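# Unload three sand cores from the mould onto plywood

## Task

Lift three sand cores out of the mould: the long core with the rounded nose, plus the two upright bladed cores standing in the mould half on the robot's right side. Set all three down on the plywood boards next to the mould and release them. The remaining two cores must still be standing in the mould.

## Robot and tools

Robot: two arms, left_arm and right_arm, each with six revolute joints and a parallel two-finger gripper. Joint order for every arm, in commands and in readouts: waist (joint1), shoulder (joint2), elbow (joint3), wrist pitch (joint4), wrist yaw (joint5), wrist roll (joint6), then the gripper. Stated joint ranges in radians: waist -2.618 to 3.054, shoulder 0.000 to 3.142, elbow 0.000 to 3.142, wrist pitch -1.571 to 1.571, wrist yaw -1.571 to 1.571, wrist roll -2.094 to 2.094. Real ends may differ by up to 0.059 rad; a target beyond an end (and beyond the present angle) is clipped there, and the result may say "joint sent to its limit". Targets more than 0.059 rad beyond a stated end get the call refused.

Frame: all hand positions are in the scene frame, metres. Origin at table-top height, halfway between the nominal arm bases; +x points out over the table, +y toward left_arm, +z up. Image left/right is not the same as arm names. Calibrated bases: left_arm at (-0.041, +0.329, +0.029), right_arm at (-0.052, -0.233, +0.005). The gripper's fingers point along its own +z and part along its y; end_effector_position is the point between the pads, about 1 cm short of the tips. Printed hand pose may be a few cm off, worse at long reach.

Command row: 14 plain numbers, always for both arms: left_arm's 6 absolute joint angles (rad) and its opening, then right_arm's 6 angles and opening. These are joint-space targets, not offsets and not Cartesian poses. Opening runs -1 (closed) to +1 (fully open, 0.094 m pad gap); between those, the fingers go to where grip_measured would read that value. To leave a gripper unchanged, resend its current command; 0 is itself a command (half open).

execute_actions(actions, cameras): actions is a list of actions; each action is a table of up to 15 rows, one per 1/30 s step, and a short table repeats its last row to fill 15 steps. Per step, waist/shoulder/elbow targets stay within 0.339 rad of the measured angle and wrist joints within 2.2; if targets would shift a gripper over 200 mm, that arm's targets are scaled back. An empty actions list returns full state and all camera images.

move(target, speed, blend, opening_speed, grip_force, blocking, cameras): target is one 14-number row or a list of up to 15 rows (waypoints), all joints interpolated together, so hands travel curved paths with no obstacle avoidance. speed: rad/s for the joint with farthest to go, 0.01 to 12.57, default 0.5, one value or one per waypoint. blend: rad of corner rounding per waypoint; 0 stops at each. opening_speed: rate of the gripper command per second on the -1..+1 scale, at least 0.2; use it to close gently. grip_force: newtons per finger pad, 10 to 50, one value or one per arm; it persists, and lower values close slowly. blocking=false returns after about 0.5 s while motion continues; a new move then replaces it. The result ends with a "move:" line: done, off_target (resting more than 0.035 rad from target), moving, held, or fault, possibly naming arms, and limits=held if steps were withheld. Neither done nor off_target tells you about contact.

wait(seconds, cameras): 0 to 10 s, arms hold their last command; a running move continues. stop(cameras): brakes the running move. zoom_image(camera, region): region [x0, y0, x1, y1] in pixels of that camera's latest image, at most 504 by 504. read_manual(section): licence texts only. finished_scene(scene): ends the current scene, given its number; irreversible, so call it only once the cores rest on the boards unheld.

Cameras (896x504): cam_head_left, cam_head_right, cam_high, cam_low, cam_left_wrist, cam_right_wrist. The cameras argument lists names, ["all"], or []; an unknown name invalidates the call.

Result lines: end_effector_position and end_effector_quat_wxyz per arm; Joint positions and Joint velocities per arm (six joints, then pad gap in m); Joint targets, the angles currently being driven toward; Tool commands; grip_measured, the measured opening on the command scale (reads a little wide when empty, narrower than the part under full squeeze); Joint torques in N m (positive toward larger angle, offset and noisy, joints 1 to 3 wrap at ±28); step readings for action calls; motor temperatures. "joint command not followed" means the clearance check altered or withheld targets (it does not keep the grippers apart). "within noise" means the arm is still. A MOTOR HOT line appears at 75 °C; at 90 °C that arm folds and idles, at 100 °C it collapses. Avoid holding loads stretched out or pushing against things for long.

Grip behaviour: force builds about 1 N per 0.001 below first contact and jumps to the limit near 20 N; to release, command well above grip_measured. Close slowly on sand cores so they are not crushed.

Avoid: dropping cores or releasing them while moving, fast contacts with the mould, table or camera stand, hard pushes, any core leaving the table, bumping or pressing the two arms together (a gripper closing on the other's fingers counts), and straining either wrist-camera cable, whose contact counts as hand contact. Do not knock over the two cores that must stay. Loose objects may occasionally be nudged by outside pushes.

Each tool is called after "Request:" as name(argument=value, ...) on one line, values as JSON.

## Session

Request:
execute_actions(actions=[])

Scene clock: 0.00 s.
left_arm: end_effector_position=(+0.2183, +0.2617, +0.3639) grip_measured=+1.000 end_effector_quat_wxyz=(+0.716, -0.179, +0.614, -0.281) | right_arm: end_effector_position=(+0.2261, -0.1367, +0.3456) grip_measured=+1.000 end_effector_quat_wxyz=(+0.692, +0.062, +0.667, +0.269)
Joint positions: left_arm=[-0.501 0.468 0.452 0.218 -0.426 -0.572 0.094] | right_arm=[0.466 0.596 0.57 0.129 0.137 0.448 0.094]
Joint velocities: within noise
Joint torques (N m): no reading
Motor temperatures (°C): left_arm=[23 31 34 29 22 22 25] | right_arm=[25 29 31 30 21 24 21]
Heat: left arm: 34 °C; right arm: 31 °C.
Joint targets: left_arm=[-0.501 0.468 0.458 0.212 -0.426 -0.572] | right_arm=[0.466 0.596 0.580 0.130 0.137 0.448]
Tool commands: left_gripper/opening=+1.0 right_gripper/opening=+1.0

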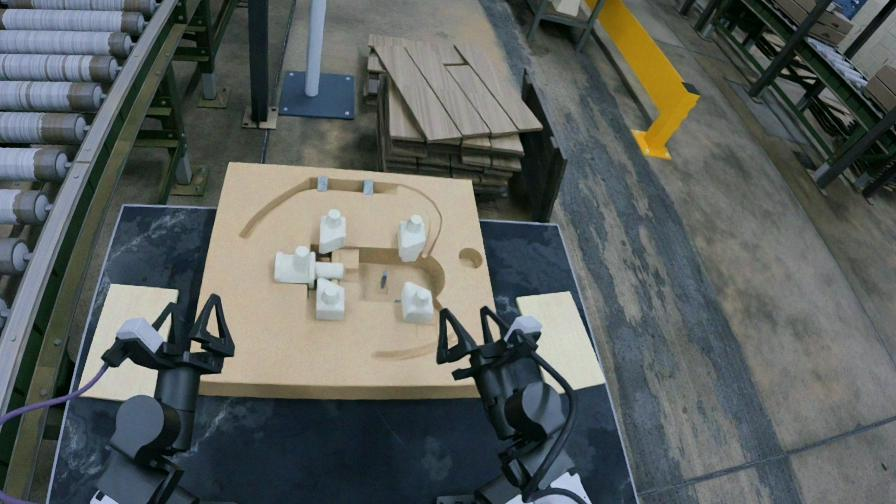

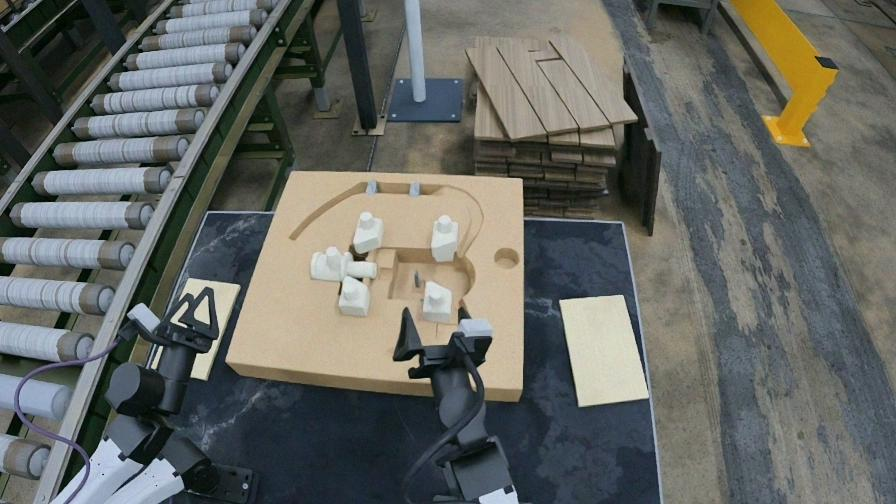

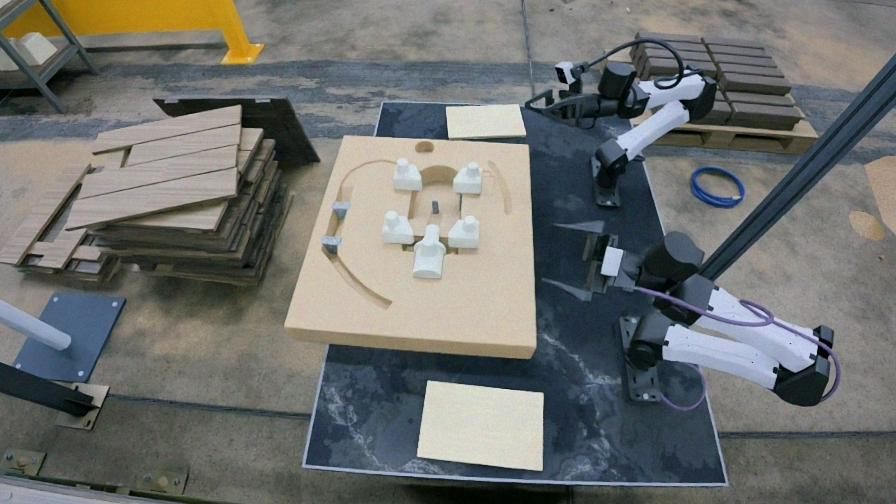

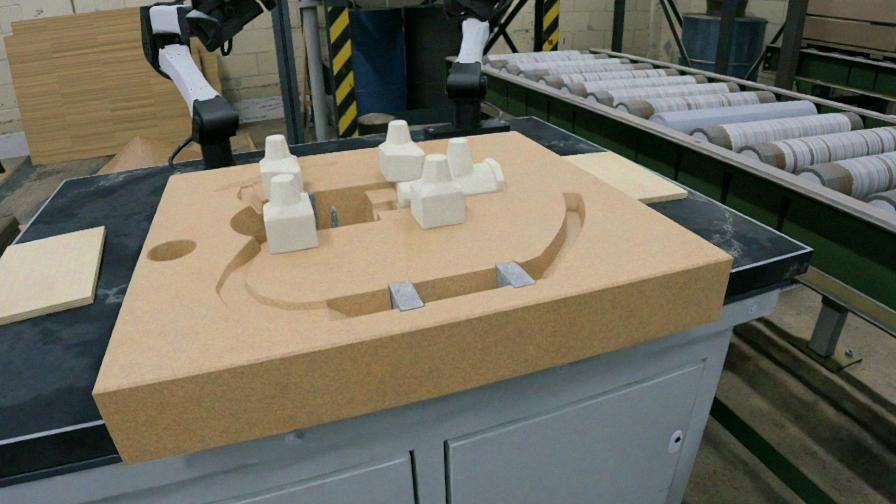

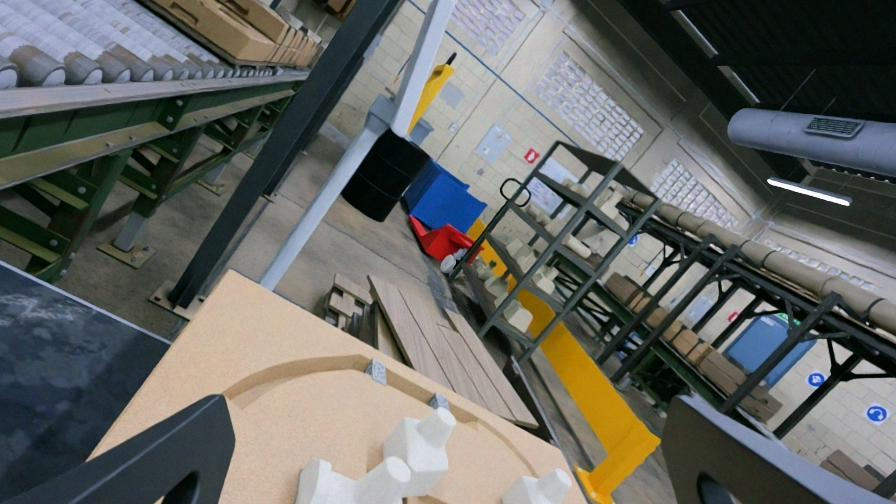

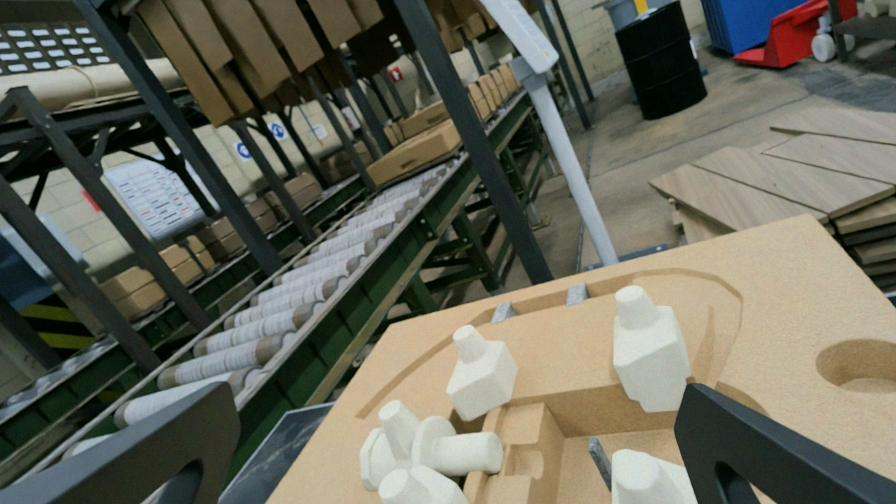

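Request:
move(target=[-0.38, 1.40, 1.28, -0.66, 0.0, 0.0, 1, 0.25, 1.022, 1.113, -0.65, 0.0, 0.0, 1], cameras=["cam_left_wrist","cam_right_wrist","cam_high"], speed=0.9)

Scene clock: 12.10 s.
left_arm: end_effector_position=(+0.3258, +0.1726, +0.2486) grip_measured=+1.000 end_effector_quat_wxyz=(+0.371, +0.179, +0.908, -0.073) | right_arm: end_effector_position=(+0.2712, -0.1681, +0.2846) grip_measured=+1.000 end_effector_quat_wxyz=(+0.475, -0.082, +0.875, +0.047)
Joint positions: left_arm=[-0.385 1.395 1.248 -0.648 -0.014 -0.014 0.094] | right_arm=[0.256 1.015 1.083 -0.643 0.013 0.013 0.094]
Joint torques (N m): left_arm=[0.4 -4.98 11.37 1.58 0.23 0.11] | right_arm=[-0.27 -1.94 8.92 1.7 -0.11 -0.21]
Heat: left arm: 38 °C; right arm: 34 °C.
Joint targets: left_arm=[-0.380 1.400 1.280 -0.660 0.000 0.000] | right_arm=[0.250 1.022 1.113 -0.650 0.000 0.000]
move: done
Images, in order (width x height): cam_high 896x504, cam_left_wrist 896x504, cam_right_wrist 896x504.

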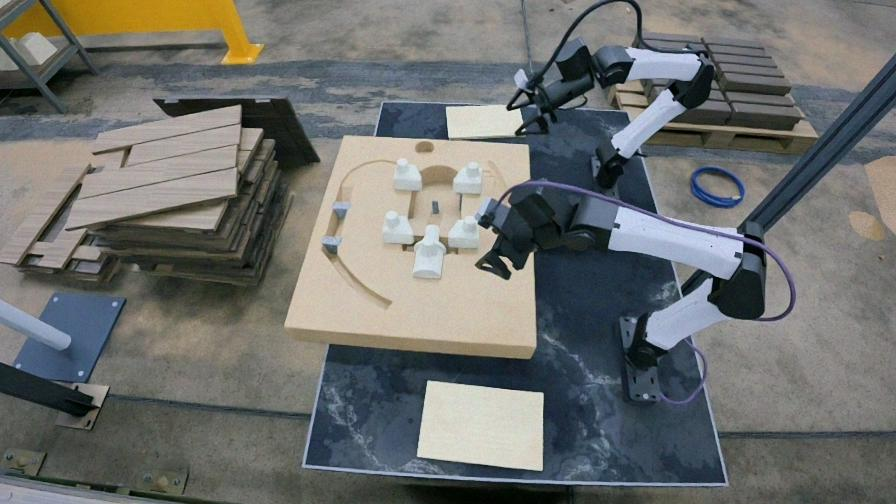

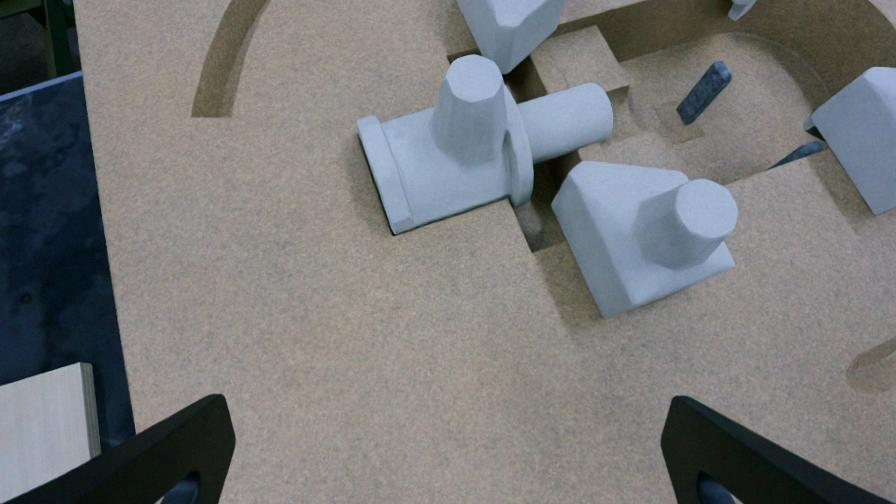

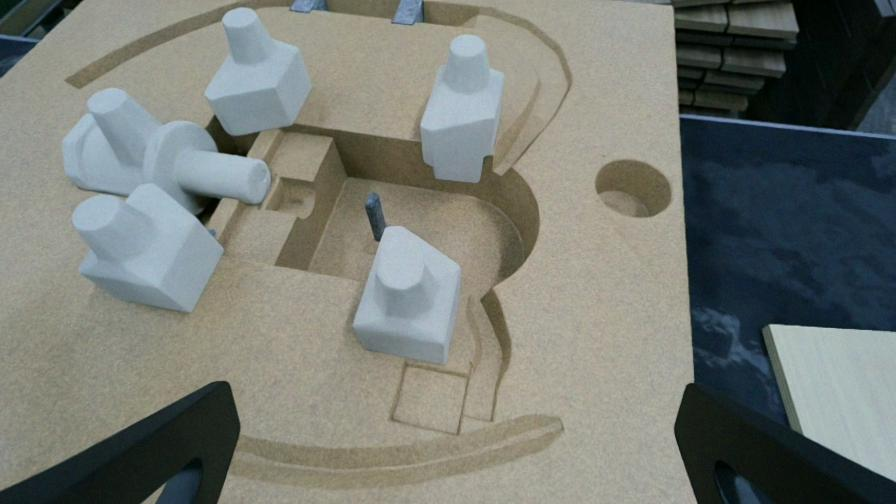

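Request:
move(target=[[-0.171, 1.85, 1.75, -0.75, 0.5, 0.5, 0.5, 0.305, 1.03, 0.85, -0.35, 0, 0, 1],[-0.158, 2.26, 2.115, -0.855, 0.9, 0.874, 0.3, 0.305, 1.035, 0.70, -0.13, 0.0, 0.0, 1]], cameras=["cam_left_wrist","cam_right_wrist"], speed=0.7, blend=[0.1,0])

Scene clock: 38.97 s.
left_arm: end_effector_position=(+0.4600, +0.0962, +0.2106) grip_measured=+0.302 end_effector_quat_wxyz=(+0.372, +0.536, +0.693, -0.306) | right_arm: end_effector_position=(+0.2934, -0.1477, +0.2128) grip_measured=+1.000 end_effector_quat_wxyz=(+0.519, -0.098, +0.847, +0.063)
Joint positions: left_arm=[-0.165 2.25 2.086 -0.844 0.884 0.857 0.061] | right_arm=[0.299 1.024 0.708 -0.153 0.012 0.012 0.094]
Joint torques (N m): left_arm=[0.57 -11.02 10.66 1.11 0.69 0.18] | right_arm=[0.9 -1.89 6.3 2.03 -0.15 -0.25]
Motor temperatures (°C): left_arm=[23 34 45 32 22 22 25] | right_arm=[25 29 37 35 21 24 21]
Heat: left arm: 45 °C; right arm: 37 °C.
Joint targets: left_arm=[-0.158 2.260 2.115 -0.855 0.900 0.874] | right_arm=[0.305 1.035 0.700 -0.130 0.000 0.000]
move: done
Images, in order (width x height): cam_left_wrist 896x504, cam_right_wrist 896x504.

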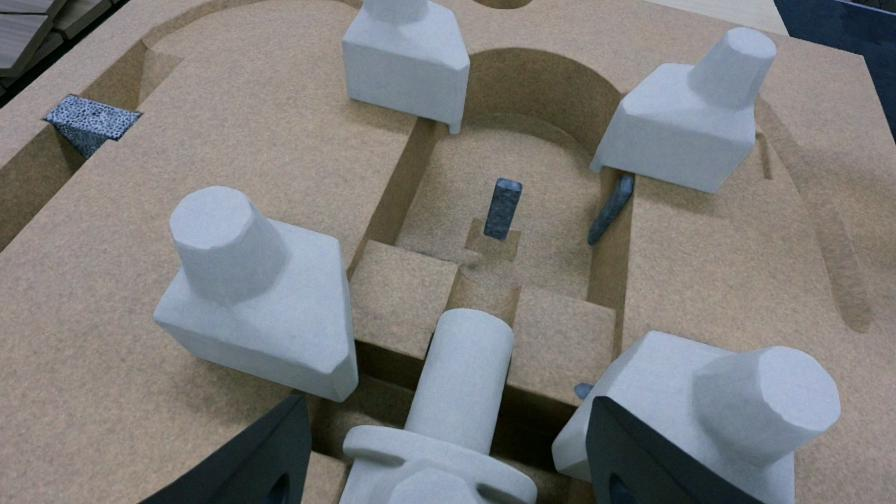

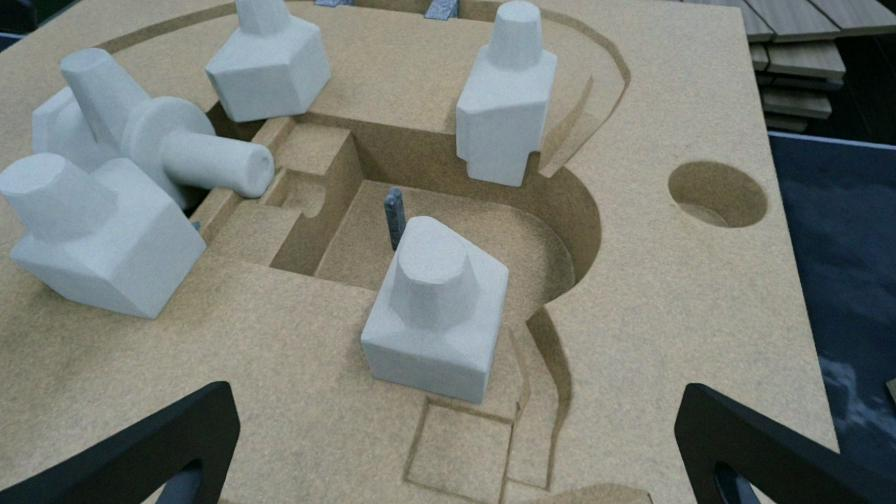

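Request:
move(target=[[-0.158, 2.272, 1.985, -0.73, 0.9, 0.874, 0.25, 0.315, 1.25, 0.74, 0.04, 0.0, 0.0, 1],[-0.158, 2.28, 1.85, -0.603, 0.9, 0.874, 0.15, 0.315, 1.475, 0.762, 0.22, 0.0, 0.0, 1]], cameras=["cam_left_wrist","cam_right_wrist","cam_low"], speed=0.35, blend=[0.03,0])

Request:
zoom_image(camera="cam_low", region=[230, 60, 530, 260])

Scene clock: 53.07 s.
left_arm: end_effector_position=(+0.4598, +0.0961, +0.1497) grip_measured=+0.151 end_effector_quat_wxyz=(+0.371, +0.536, +0.694, -0.307) | right_arm: end_effector_position=(+0.3626, -0.1257, +0.1350) grip_measured=+1.000 end_effector_quat_wxyz=(+0.491, -0.104, +0.863, +0.062)
Joint positions: left_arm=[-0.165 2.264 1.867 -0.615 0.885 0.857 0.054] | right_arm=[0.309 1.466 0.732 0.199 0.012 0.012 0.094]
Joint torques (N m): left_arm=[0.55 -10.62 6.39 1.36 0.68 0.19] | right_arm=[0.8 -5.91 8.81 2.01 -0.14 -0.18]
Motor temperatures (°C): left_arm=[23 42 43 32 22 22 25] | right_arm=[25 29 38 38 21 24 21]
Heat: left arm: 43 °C; right arm: 38 °C.
Joint targets: left_arm=[-0.158 2.280 1.850 -0.603 0.900 0.874] | right_arm=[0.315 1.475 0.762 0.220 0.000 0.000]
move: done
Images, in order (width x height): cam_low 896x504, cam_left_wrist 896x504, cam_right_wrist 896x504.

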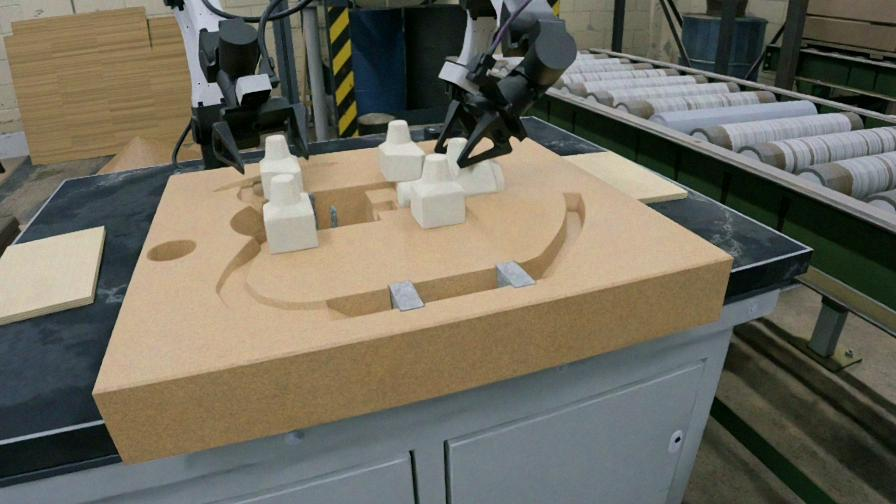

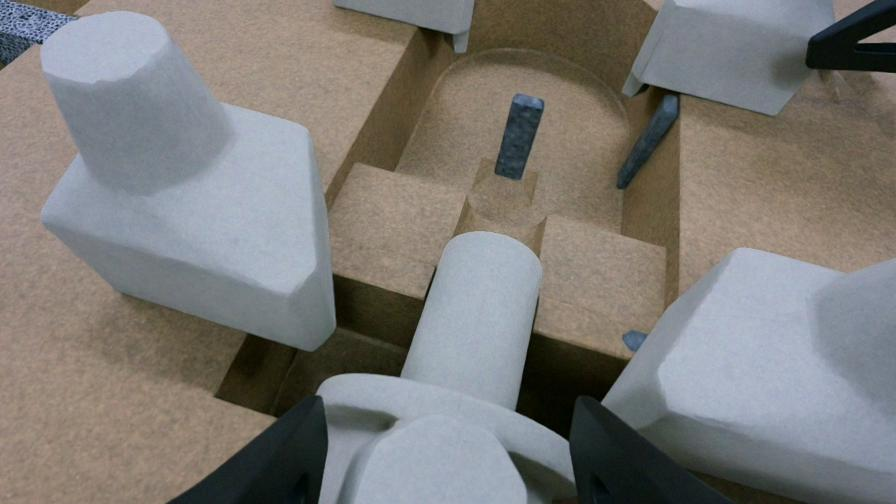

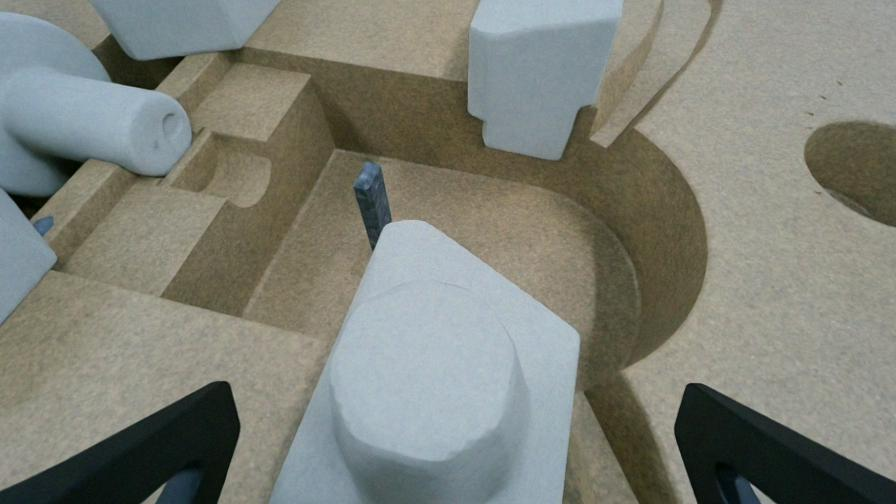

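Scaled by 1.680 from the camera's 896x504 image, which has a finer 1280x720 frame.

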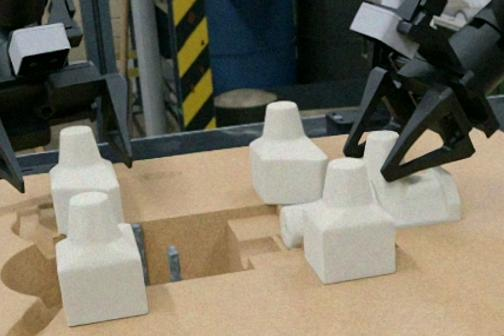

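Request:
move(target=[[-0.142, 2.275, 1.85, -0.603, 0.905, 0.874, 0.15, 0.326, 1.49, 0.81, 0.223, 0.0, 0.0, 1]], cameras=["cam_left_wrist","cam_right_wrist"], speed=0.25)

Scene clock: 63.10 s.
left_arm: end_effector_position=(+0.4639, +0.1055, +0.1501) grip_measured=+0.151 end_effector_quat_wxyz=(+0.374, +0.529, +0.698, -0.305) | right_arm: end_effector_position=(+0.3737, -0.1177, +0.1539) grip_measured=+1.000 end_effector_quat_wxyz=(+0.510, -0.107, +0.851, +0.067)
Joint positions: left_arm=[-0.145 2.264 1.867 -0.614 0.889 0.857 0.054] | right_arm=[0.32 1.477 0.783 0.204 0.012 0.012 0.094]
Joint torques (N m): left_arm=[0.17 -10.97 6.39 1.35 0.69 0.19] | right_arm=[0.75 -5.52 8.58 2 -0.14 -0.22]
Heat: left arm: 42 °C; right arm: 39 °C.
Joint targets: left_arm=[-0.142 2.275 1.850 -0.603 0.905 0.874] | right_arm=[0.326 1.490 0.810 0.223 0.000 0.000]
move: done
Images, in order (width x height): cam_left_wrist 896x504, cam_right_wrist 896x504.

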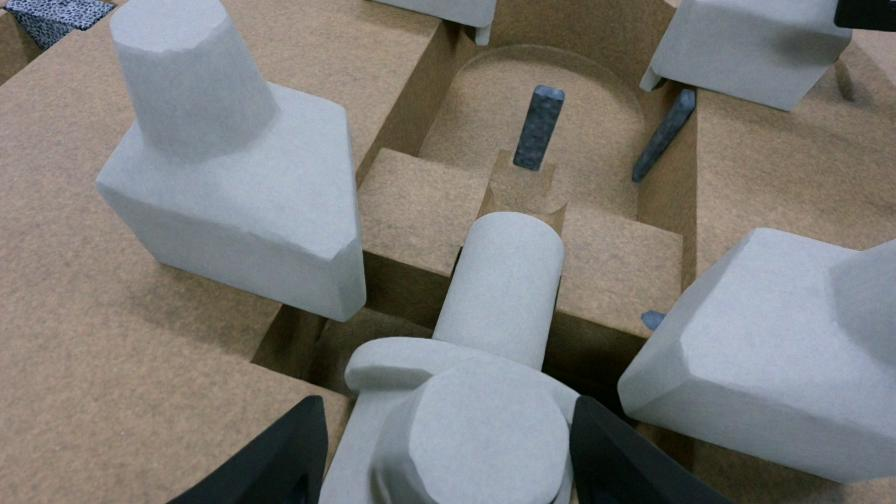

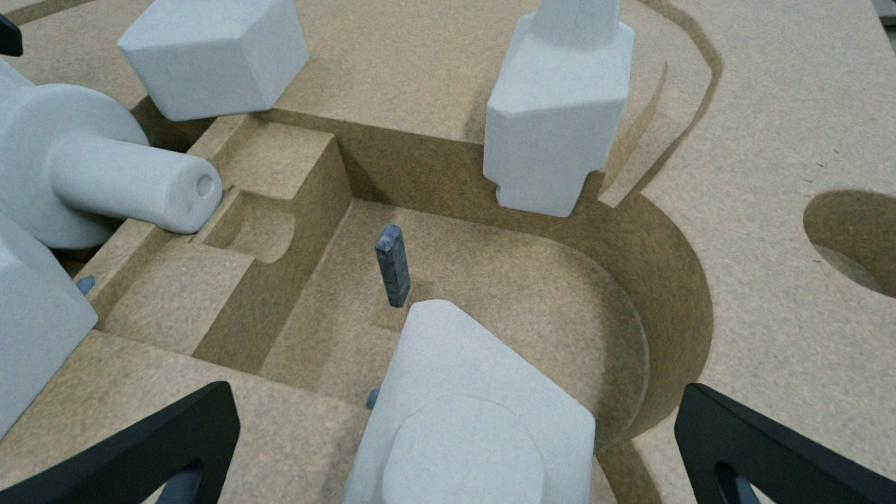

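Request:
move(target=[[-0.142, 2.247, 1.805, -0.59, 0.905, 0.874, 0.15, 0.318, 1.495, 0.807, 0.22, 0.0, 0.0, 1]], cameras=["cam_left_wrist","cam_right_wrist"], speed=0.25)

Scene clock: 68.50 s.
left_arm: end_effector_position=(+0.4581, +0.1060, +0.1383) grip_measured=+0.151 end_effector_quat_wxyz=(+0.366, +0.527, +0.701, -0.311) | right_arm: end_effector_position=(+0.3739, -0.1176, +0.1513) grip_measured=+1.000 end_effector_quat_wxyz=(+0.507, -0.108, +0.852, +0.067)
Joint positions: left_arm=[-0.145 2.264 1.825 -0.596 0.894 0.859 0.054] | right_arm=[0.32 1.483 0.783 0.204 0.012 0.012 0.094]
Joint torques (N m): left_arm=[0.16 -13.31 6.08 1.22 0.64 0.16] | right_arm=[0.08 -5.83 8.32 1.97 -0.15 -0.17]
Heat: left arm: 43 °C; right arm: 40 °C.
Joint targets: left_arm=[-0.142 2.247 1.805 -0.590 0.905 0.874] | right_arm=[0.318 1.495 0.807 0.220 0.000 0.000]
move: done
Images, in order (width x height): cam_left_wrist 896x504, cam_right_wrist 896x504.

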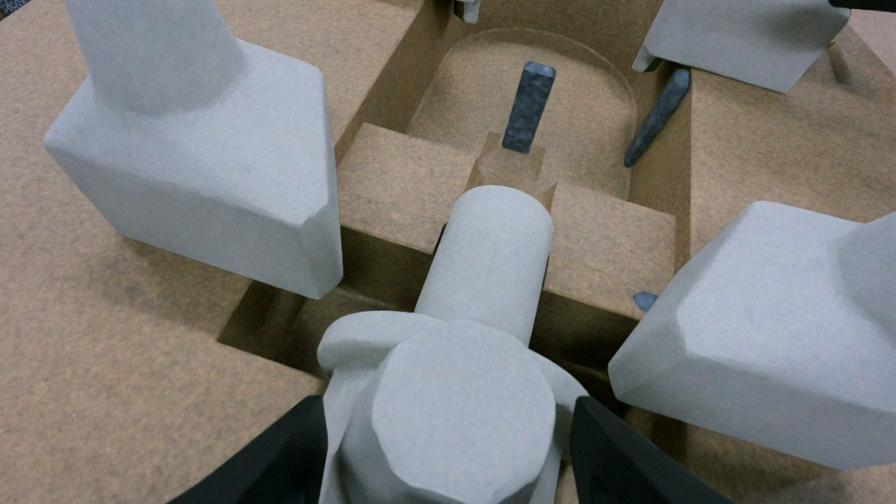

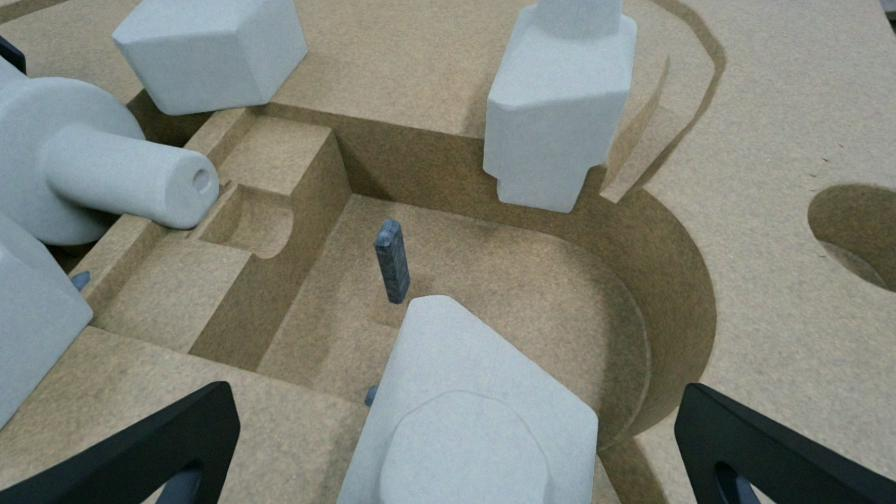

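Request:
move(target=[[-0.138, 2.247, 1.835, -0.60, 0.905, 0.874, 0.15, 0.303, 1.495, 0.807, 0.22, 0.0, 0.0, 0.5]], cameras=["cam_left_wrist","cam_right_wrist"], speed=0.25)

Scene clock: 73.60 s.
left_arm: end_effector_position=(+0.4586, +0.1070, +0.1384) grip_measured=+0.151 end_effector_quat_wxyz=(+0.366, +0.526, +0.701, -0.311) | right_arm: end_effector_position=(+0.3753, -0.1227, +0.1513) grip_measured=+0.502 end_effector_quat_wxyz=(+0.508, -0.103, +0.853, +0.064)
Joint positions: left_arm=[-0.143 2.264 1.825 -0.596 0.894 0.859 0.054] | right_arm=[0.308 1.483 0.783 0.204 0.012 0.012 0.071]
Joint torques (N m): left_arm=[0.4 -13.33 8.73 1.13 0.65 0.18] | right_arm=[-0.2 -5.75 8.38 2 -0.13 -0.24]
Heat: left arm: 44 °C; right arm: 40 °C.
Joint targets: left_arm=[-0.138 2.247 1.835 -0.600 0.905 0.874] | right_arm=[0.303 1.495 0.807 0.220 0.000 0.000]
move: done
Images, in order (width x height): cam_left_wrist 896x504, cam_right_wrist 896x504.

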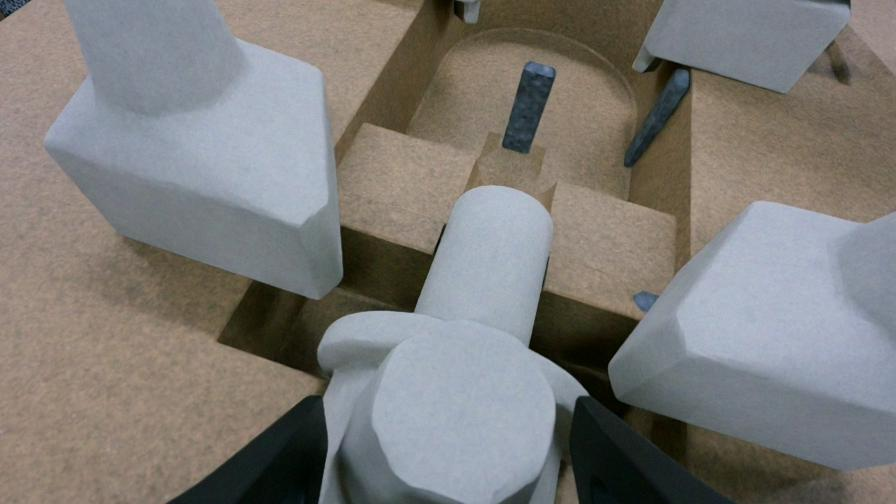

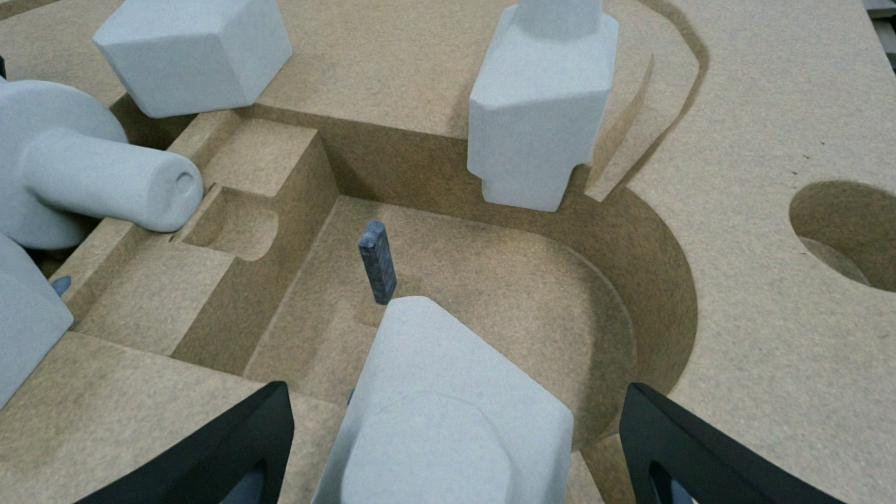

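Request:
move(target=[[-0.138, 2.247, 1.835, -0.60, 0.905, 0.874, -0.7, 0.313, 1.495, 0.807, 0.22, 0.0, 0.0, -0.7]], cameras=["cam_left_wrist","cam_right_wrist"], opening_speed=0.6, grip_force=45)

Scene clock: 79.17 s.
left_arm: end_effector_position=(+0.4599, +0.1079, +0.1389) grip_measured=-0.105 end_effector_quat_wxyz=(+0.369, +0.527, +0.700, -0.309) | right_arm: end_effector_position=(+0.3746, -0.1202, +0.1513) grip_measured=-0.268 end_effector_quat_wxyz=(+0.507, -0.106, +0.853, +0.068)
Joint positions: left_arm=[-0.141 2.264 1.825 -0.59 0.894 0.861 0.042] | right_arm=[0.311 1.483 0.783 0.204 0.005 0.012 0.034]
Joint torques (N m): left_arm=[0.23 -13.33 8.72 1.11 0.64 0.15] | right_arm=[0.4 -5.71 8.31 1.94 -0.09 -0.18]
Heat: left arm: 45 °C; right arm: 41 °C.
Joint targets: left_arm=[-0.138 2.247 1.835 -0.600 0.905 0.874] | right_arm=[0.313 1.495 0.807 0.220 0.000 0.000]
grip_force (N): 45, 45
move: done
Images, in order (width x height): cam_left_wrist 896x504, cam_right_wrist 896x504.

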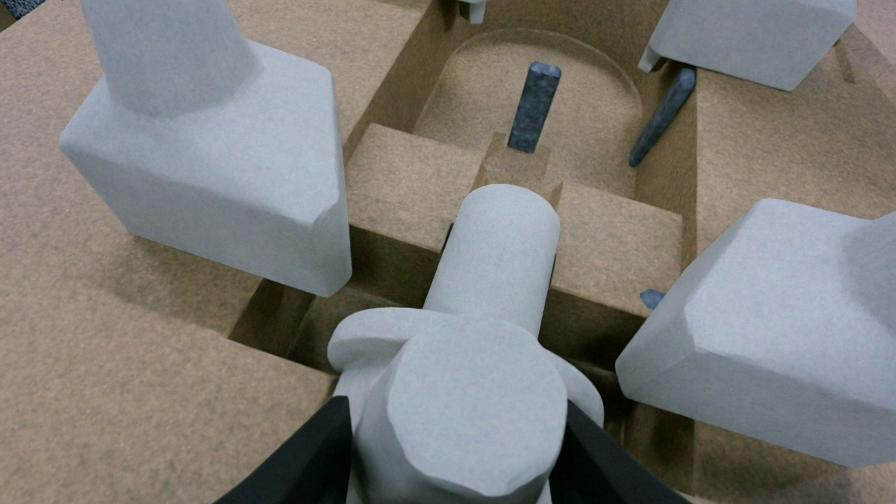

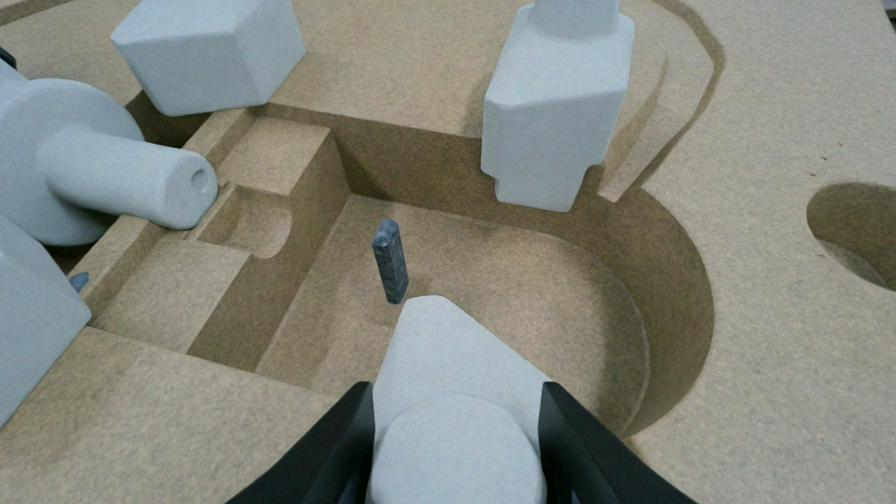

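Request:
move(target=[[-0.138, 2.236, 2.015, -0.745, 0.905, 0.874, -0.7, 0.313, 1.405, 0.963, 0.03, 0.0, 0.0, -0.7],[-0.138, 2.252, 2.205, -0.91, 0.905, 0.874, -0.7, 0.313, 1.378, 1.141, -0.175, 0.0, 0.0, -0.7],[-0.138, 2.268, 2.30, -0.98, 0.905, 0.874, -0.7, 0.313, 1.38, 1.265, -0.285, 0.0, 0.0, -0.7]], cameras=["cam_left_wrist","cam_right_wrist","cam_low"], blend=[0.02,0.02,0], speed=0.25, grip_force=50)

Request:
zoom_image(camera="cam_low", region=[180, 10, 580, 260])

Scene clock: 93.00 s.
left_arm: end_effector_position=(+0.4615, +0.1153, +0.2172) grip_measured=-0.117 end_effector_quat_wxyz=(+0.342, +0.529, +0.723, -0.285) | right_arm: end_effector_position=(+0.3788, -0.1191, +0.2599) grip_measured=-0.273 end_effector_quat_wxyz=(+0.486, -0.107, +0.865, +0.065)
Joint positions: left_arm=[-0.143 2.286 2.231 -1.031 0.819 0.882 0.042] | right_arm=[0.311 1.423 1.219 -0.342 0.005 0.012 0.034]
Joint torques (N m): left_arm=[0.34 -13.57 14.01 1.62 1.42 -0.06] | right_arm=[0.4 -11.18 10.48 2.33 -0.09 -0.19]
Motor temperatures (°C): left_arm=[23 49 44 32 23 22 26] | right_arm=[25 31 42 42 21 24 22]
Heat: left arm: 49 °C; right arm: 42 °C.
Joint targets: left_arm=[-0.138 2.268 2.300 -0.980 0.905 0.874] | right_arm=[0.313 1.380 1.265 -0.285 0.000 0.000]
move: off_target (left_arm, right_arm); left_arm: the wrist yaw is farthest, 0.086 rad from its target; right_arm: the wrist pitch is farthest, 0.057 rad from its target
Images, in order (width x height): cam_low 896x504, cam_left_wrist 896x504, cam_right_wrist 896x504.

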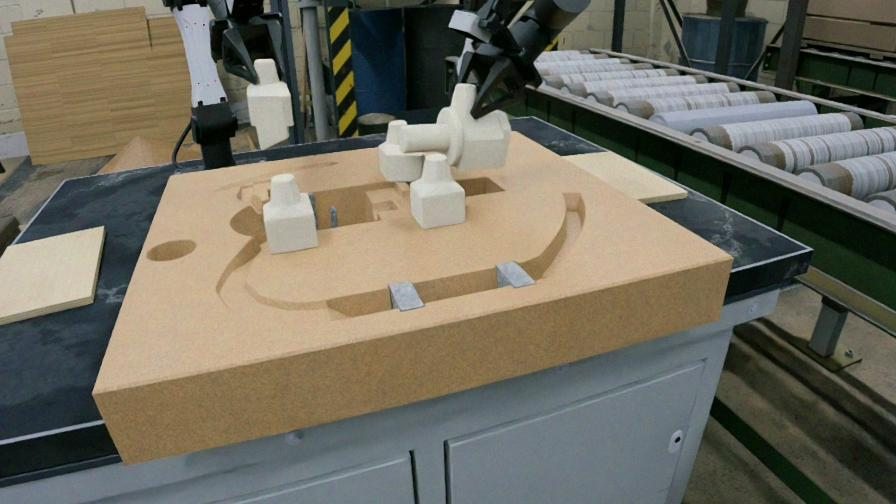

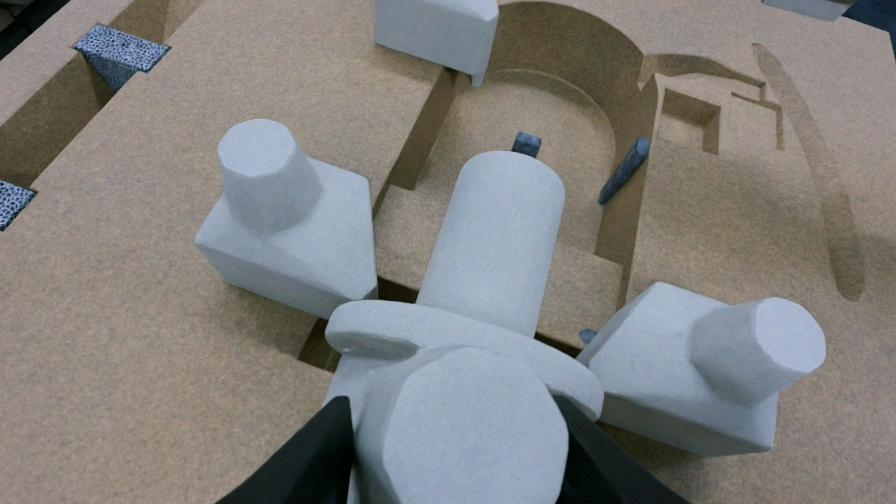

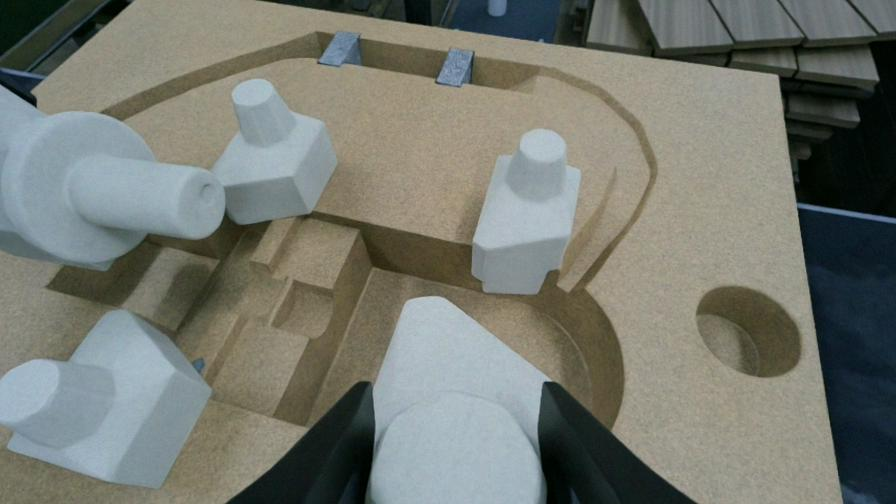

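Scaled by 1.260 from the camera's 896x504 image, which has a finer 1280x720 frame.

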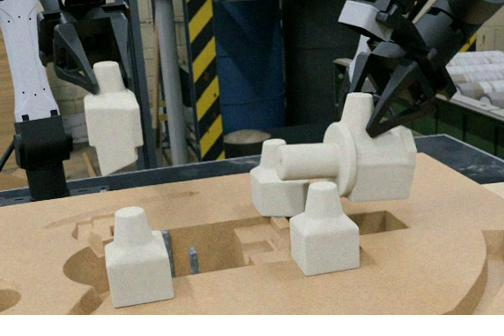

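Request:
move(target=[[0.0, 2.268, 2.30, -0.98, 0.905, 0.874, -0.7, 0.05, 1.39, 1.24, -0.22, 0.0, 0.0, -0.7],[0.42, 1.2, 0.93, -0.15, 0.0, 0.0, -0.7, -0.57, 1.51, 1.05, 0.32, 0.0, 1.4, -0.7],[0.42, 1.35, 0.56, 0.43, 0.0, 0.0, -0.7, -0.57, 1.80, 0.735, 1.02, 0.0, 1.4, -0.7]], cameras=["cam_left_wrist","cam_right_wrist","cam_low","cam_high","cam_head_right"], blend=[0.05,0.04,0], speed=[0.4,0.7,0.4])

Request:
zoom_image(camera="cam_low", region=[0, 80, 200, 330])

Request:
zoom_image(camera="cam_high", region=[430, 40, 600, 160])

Request:
zoom_image(camera="cam_high", region=[400, 320, 640, 500])

Request:
zoom_image(camera="cam_low", region=[540, 30, 740, 230])

Scene clock: 125.50 s.
left_arm: end_effector_position=(+0.3164, +0.4747, +0.1274) grip_measured=-0.117 end_effector_quat_wxyz=(+0.472, -0.165, +0.862, +0.089) | right_arm: end_effector_position=(+0.3507, -0.5204, +0.1462) grip_measured=-0.273 end_effector_quat_wxyz=(+0.599, +0.644, +0.412, +0.239)
Joint positions: left_arm=[0.419 1.37 0.542 0.258 0.017 0.009 0.041] | right_arm=[-0.57 1.804 0.726 0.908 0.001 1.382 0.034]
Joint torques (N m): left_arm=[-0.03 -6.24 9.24 3.68 -0.1 -0.08] | right_arm=[0.13 -9.42 6.16 2.94 -0.02 0.06]
Motor temperatures (°C): left_arm=[23 55 50 36 24 22 27] | right_arm=[25 36 46 47 21 24 23]
Heat: left arm: 55 °C; right arm: 47 °C.
Joint targets: left_arm=[0.420 1.350 0.560 0.430 0.000 0.000] | right_arm=[-0.570 1.800 0.735 1.020 0.000 1.400]
move: off_target (left_arm, right_arm); left_arm: the wrist pitch is farthest, 0.172 rad from its target; right_arm: the wrist pitch is farthest, 0.112 rad from its target
Images, in order (width x height): cam_head_right 896x504, cam_high 896x504, cam_low 896x504, cam_left_wrist 896x504, cam_right_wrist 896x504.

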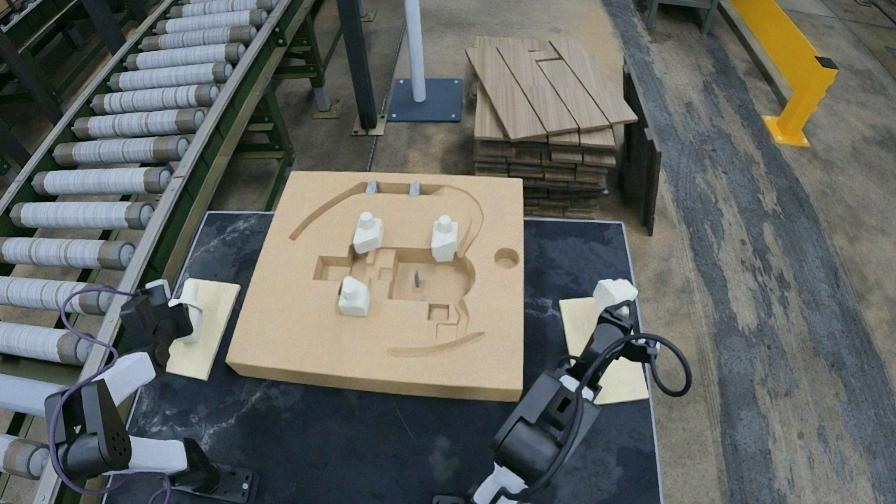

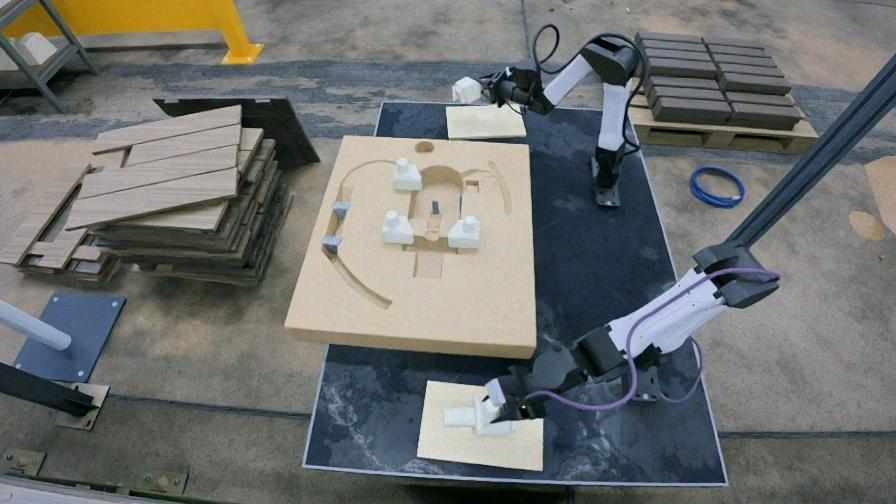

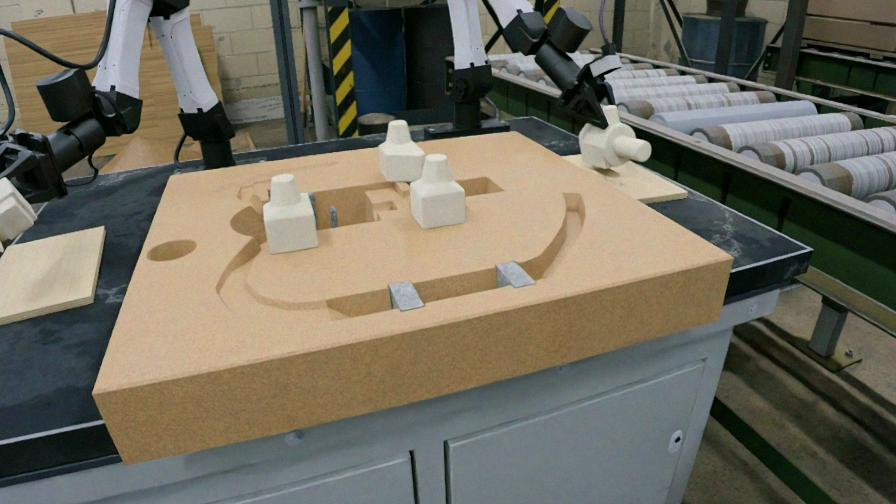

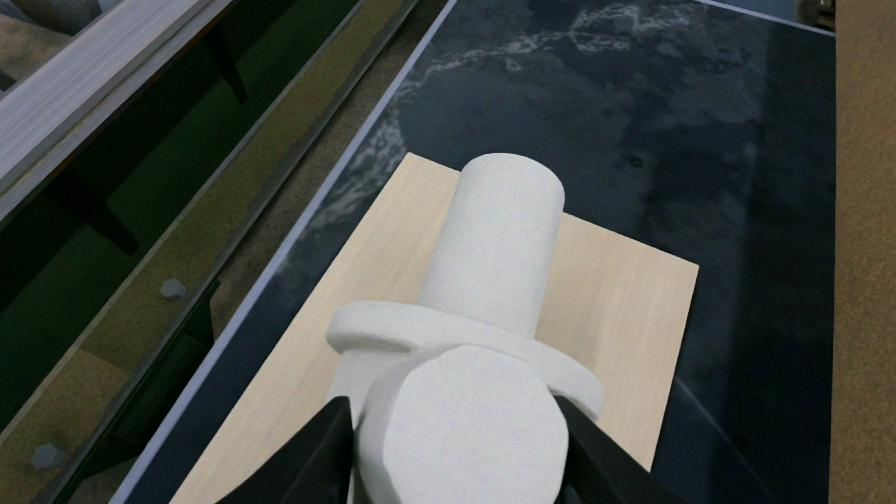

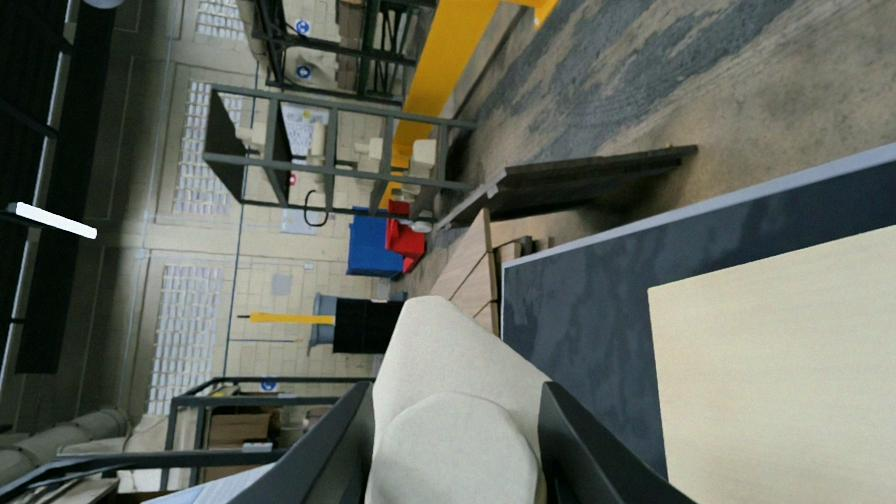

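Scaled by 2.016 from the camera's 896x504 image, which has a finer 1280x720 frame.

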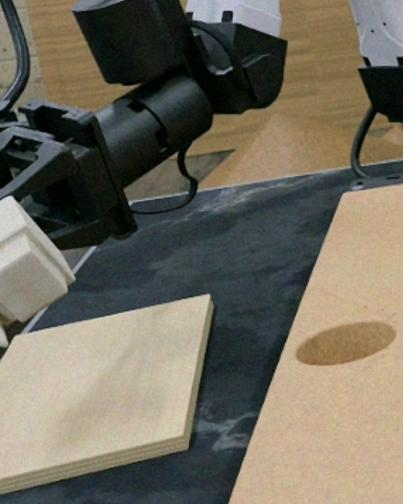

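Scaled by 2.965 from the camera's 896x504 image, which has a finer 1280x720 frame.

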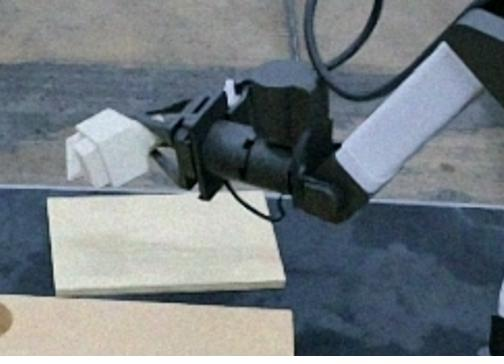

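Scaled by 2.100 from the camera's 896x504 image, which has a finer 1280x720 frame.

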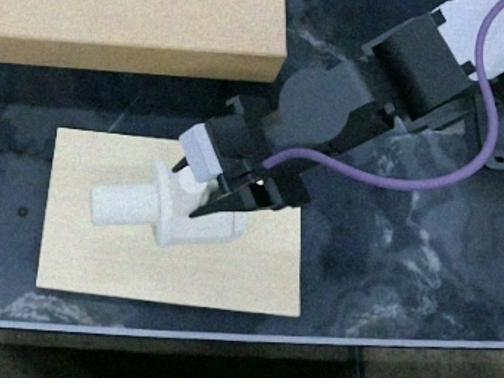

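Scaled by 2.520 from the camera's 896x504 image, which has a finer 1280x720 frame.

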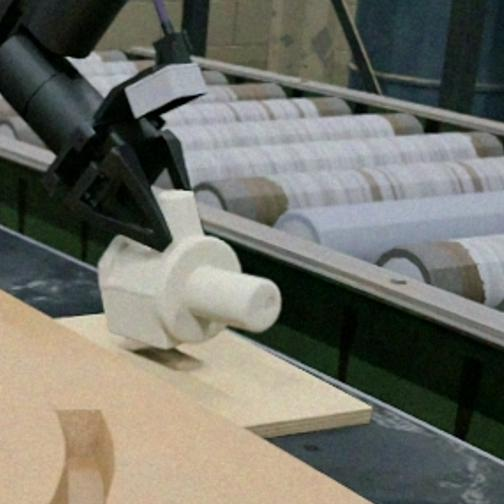

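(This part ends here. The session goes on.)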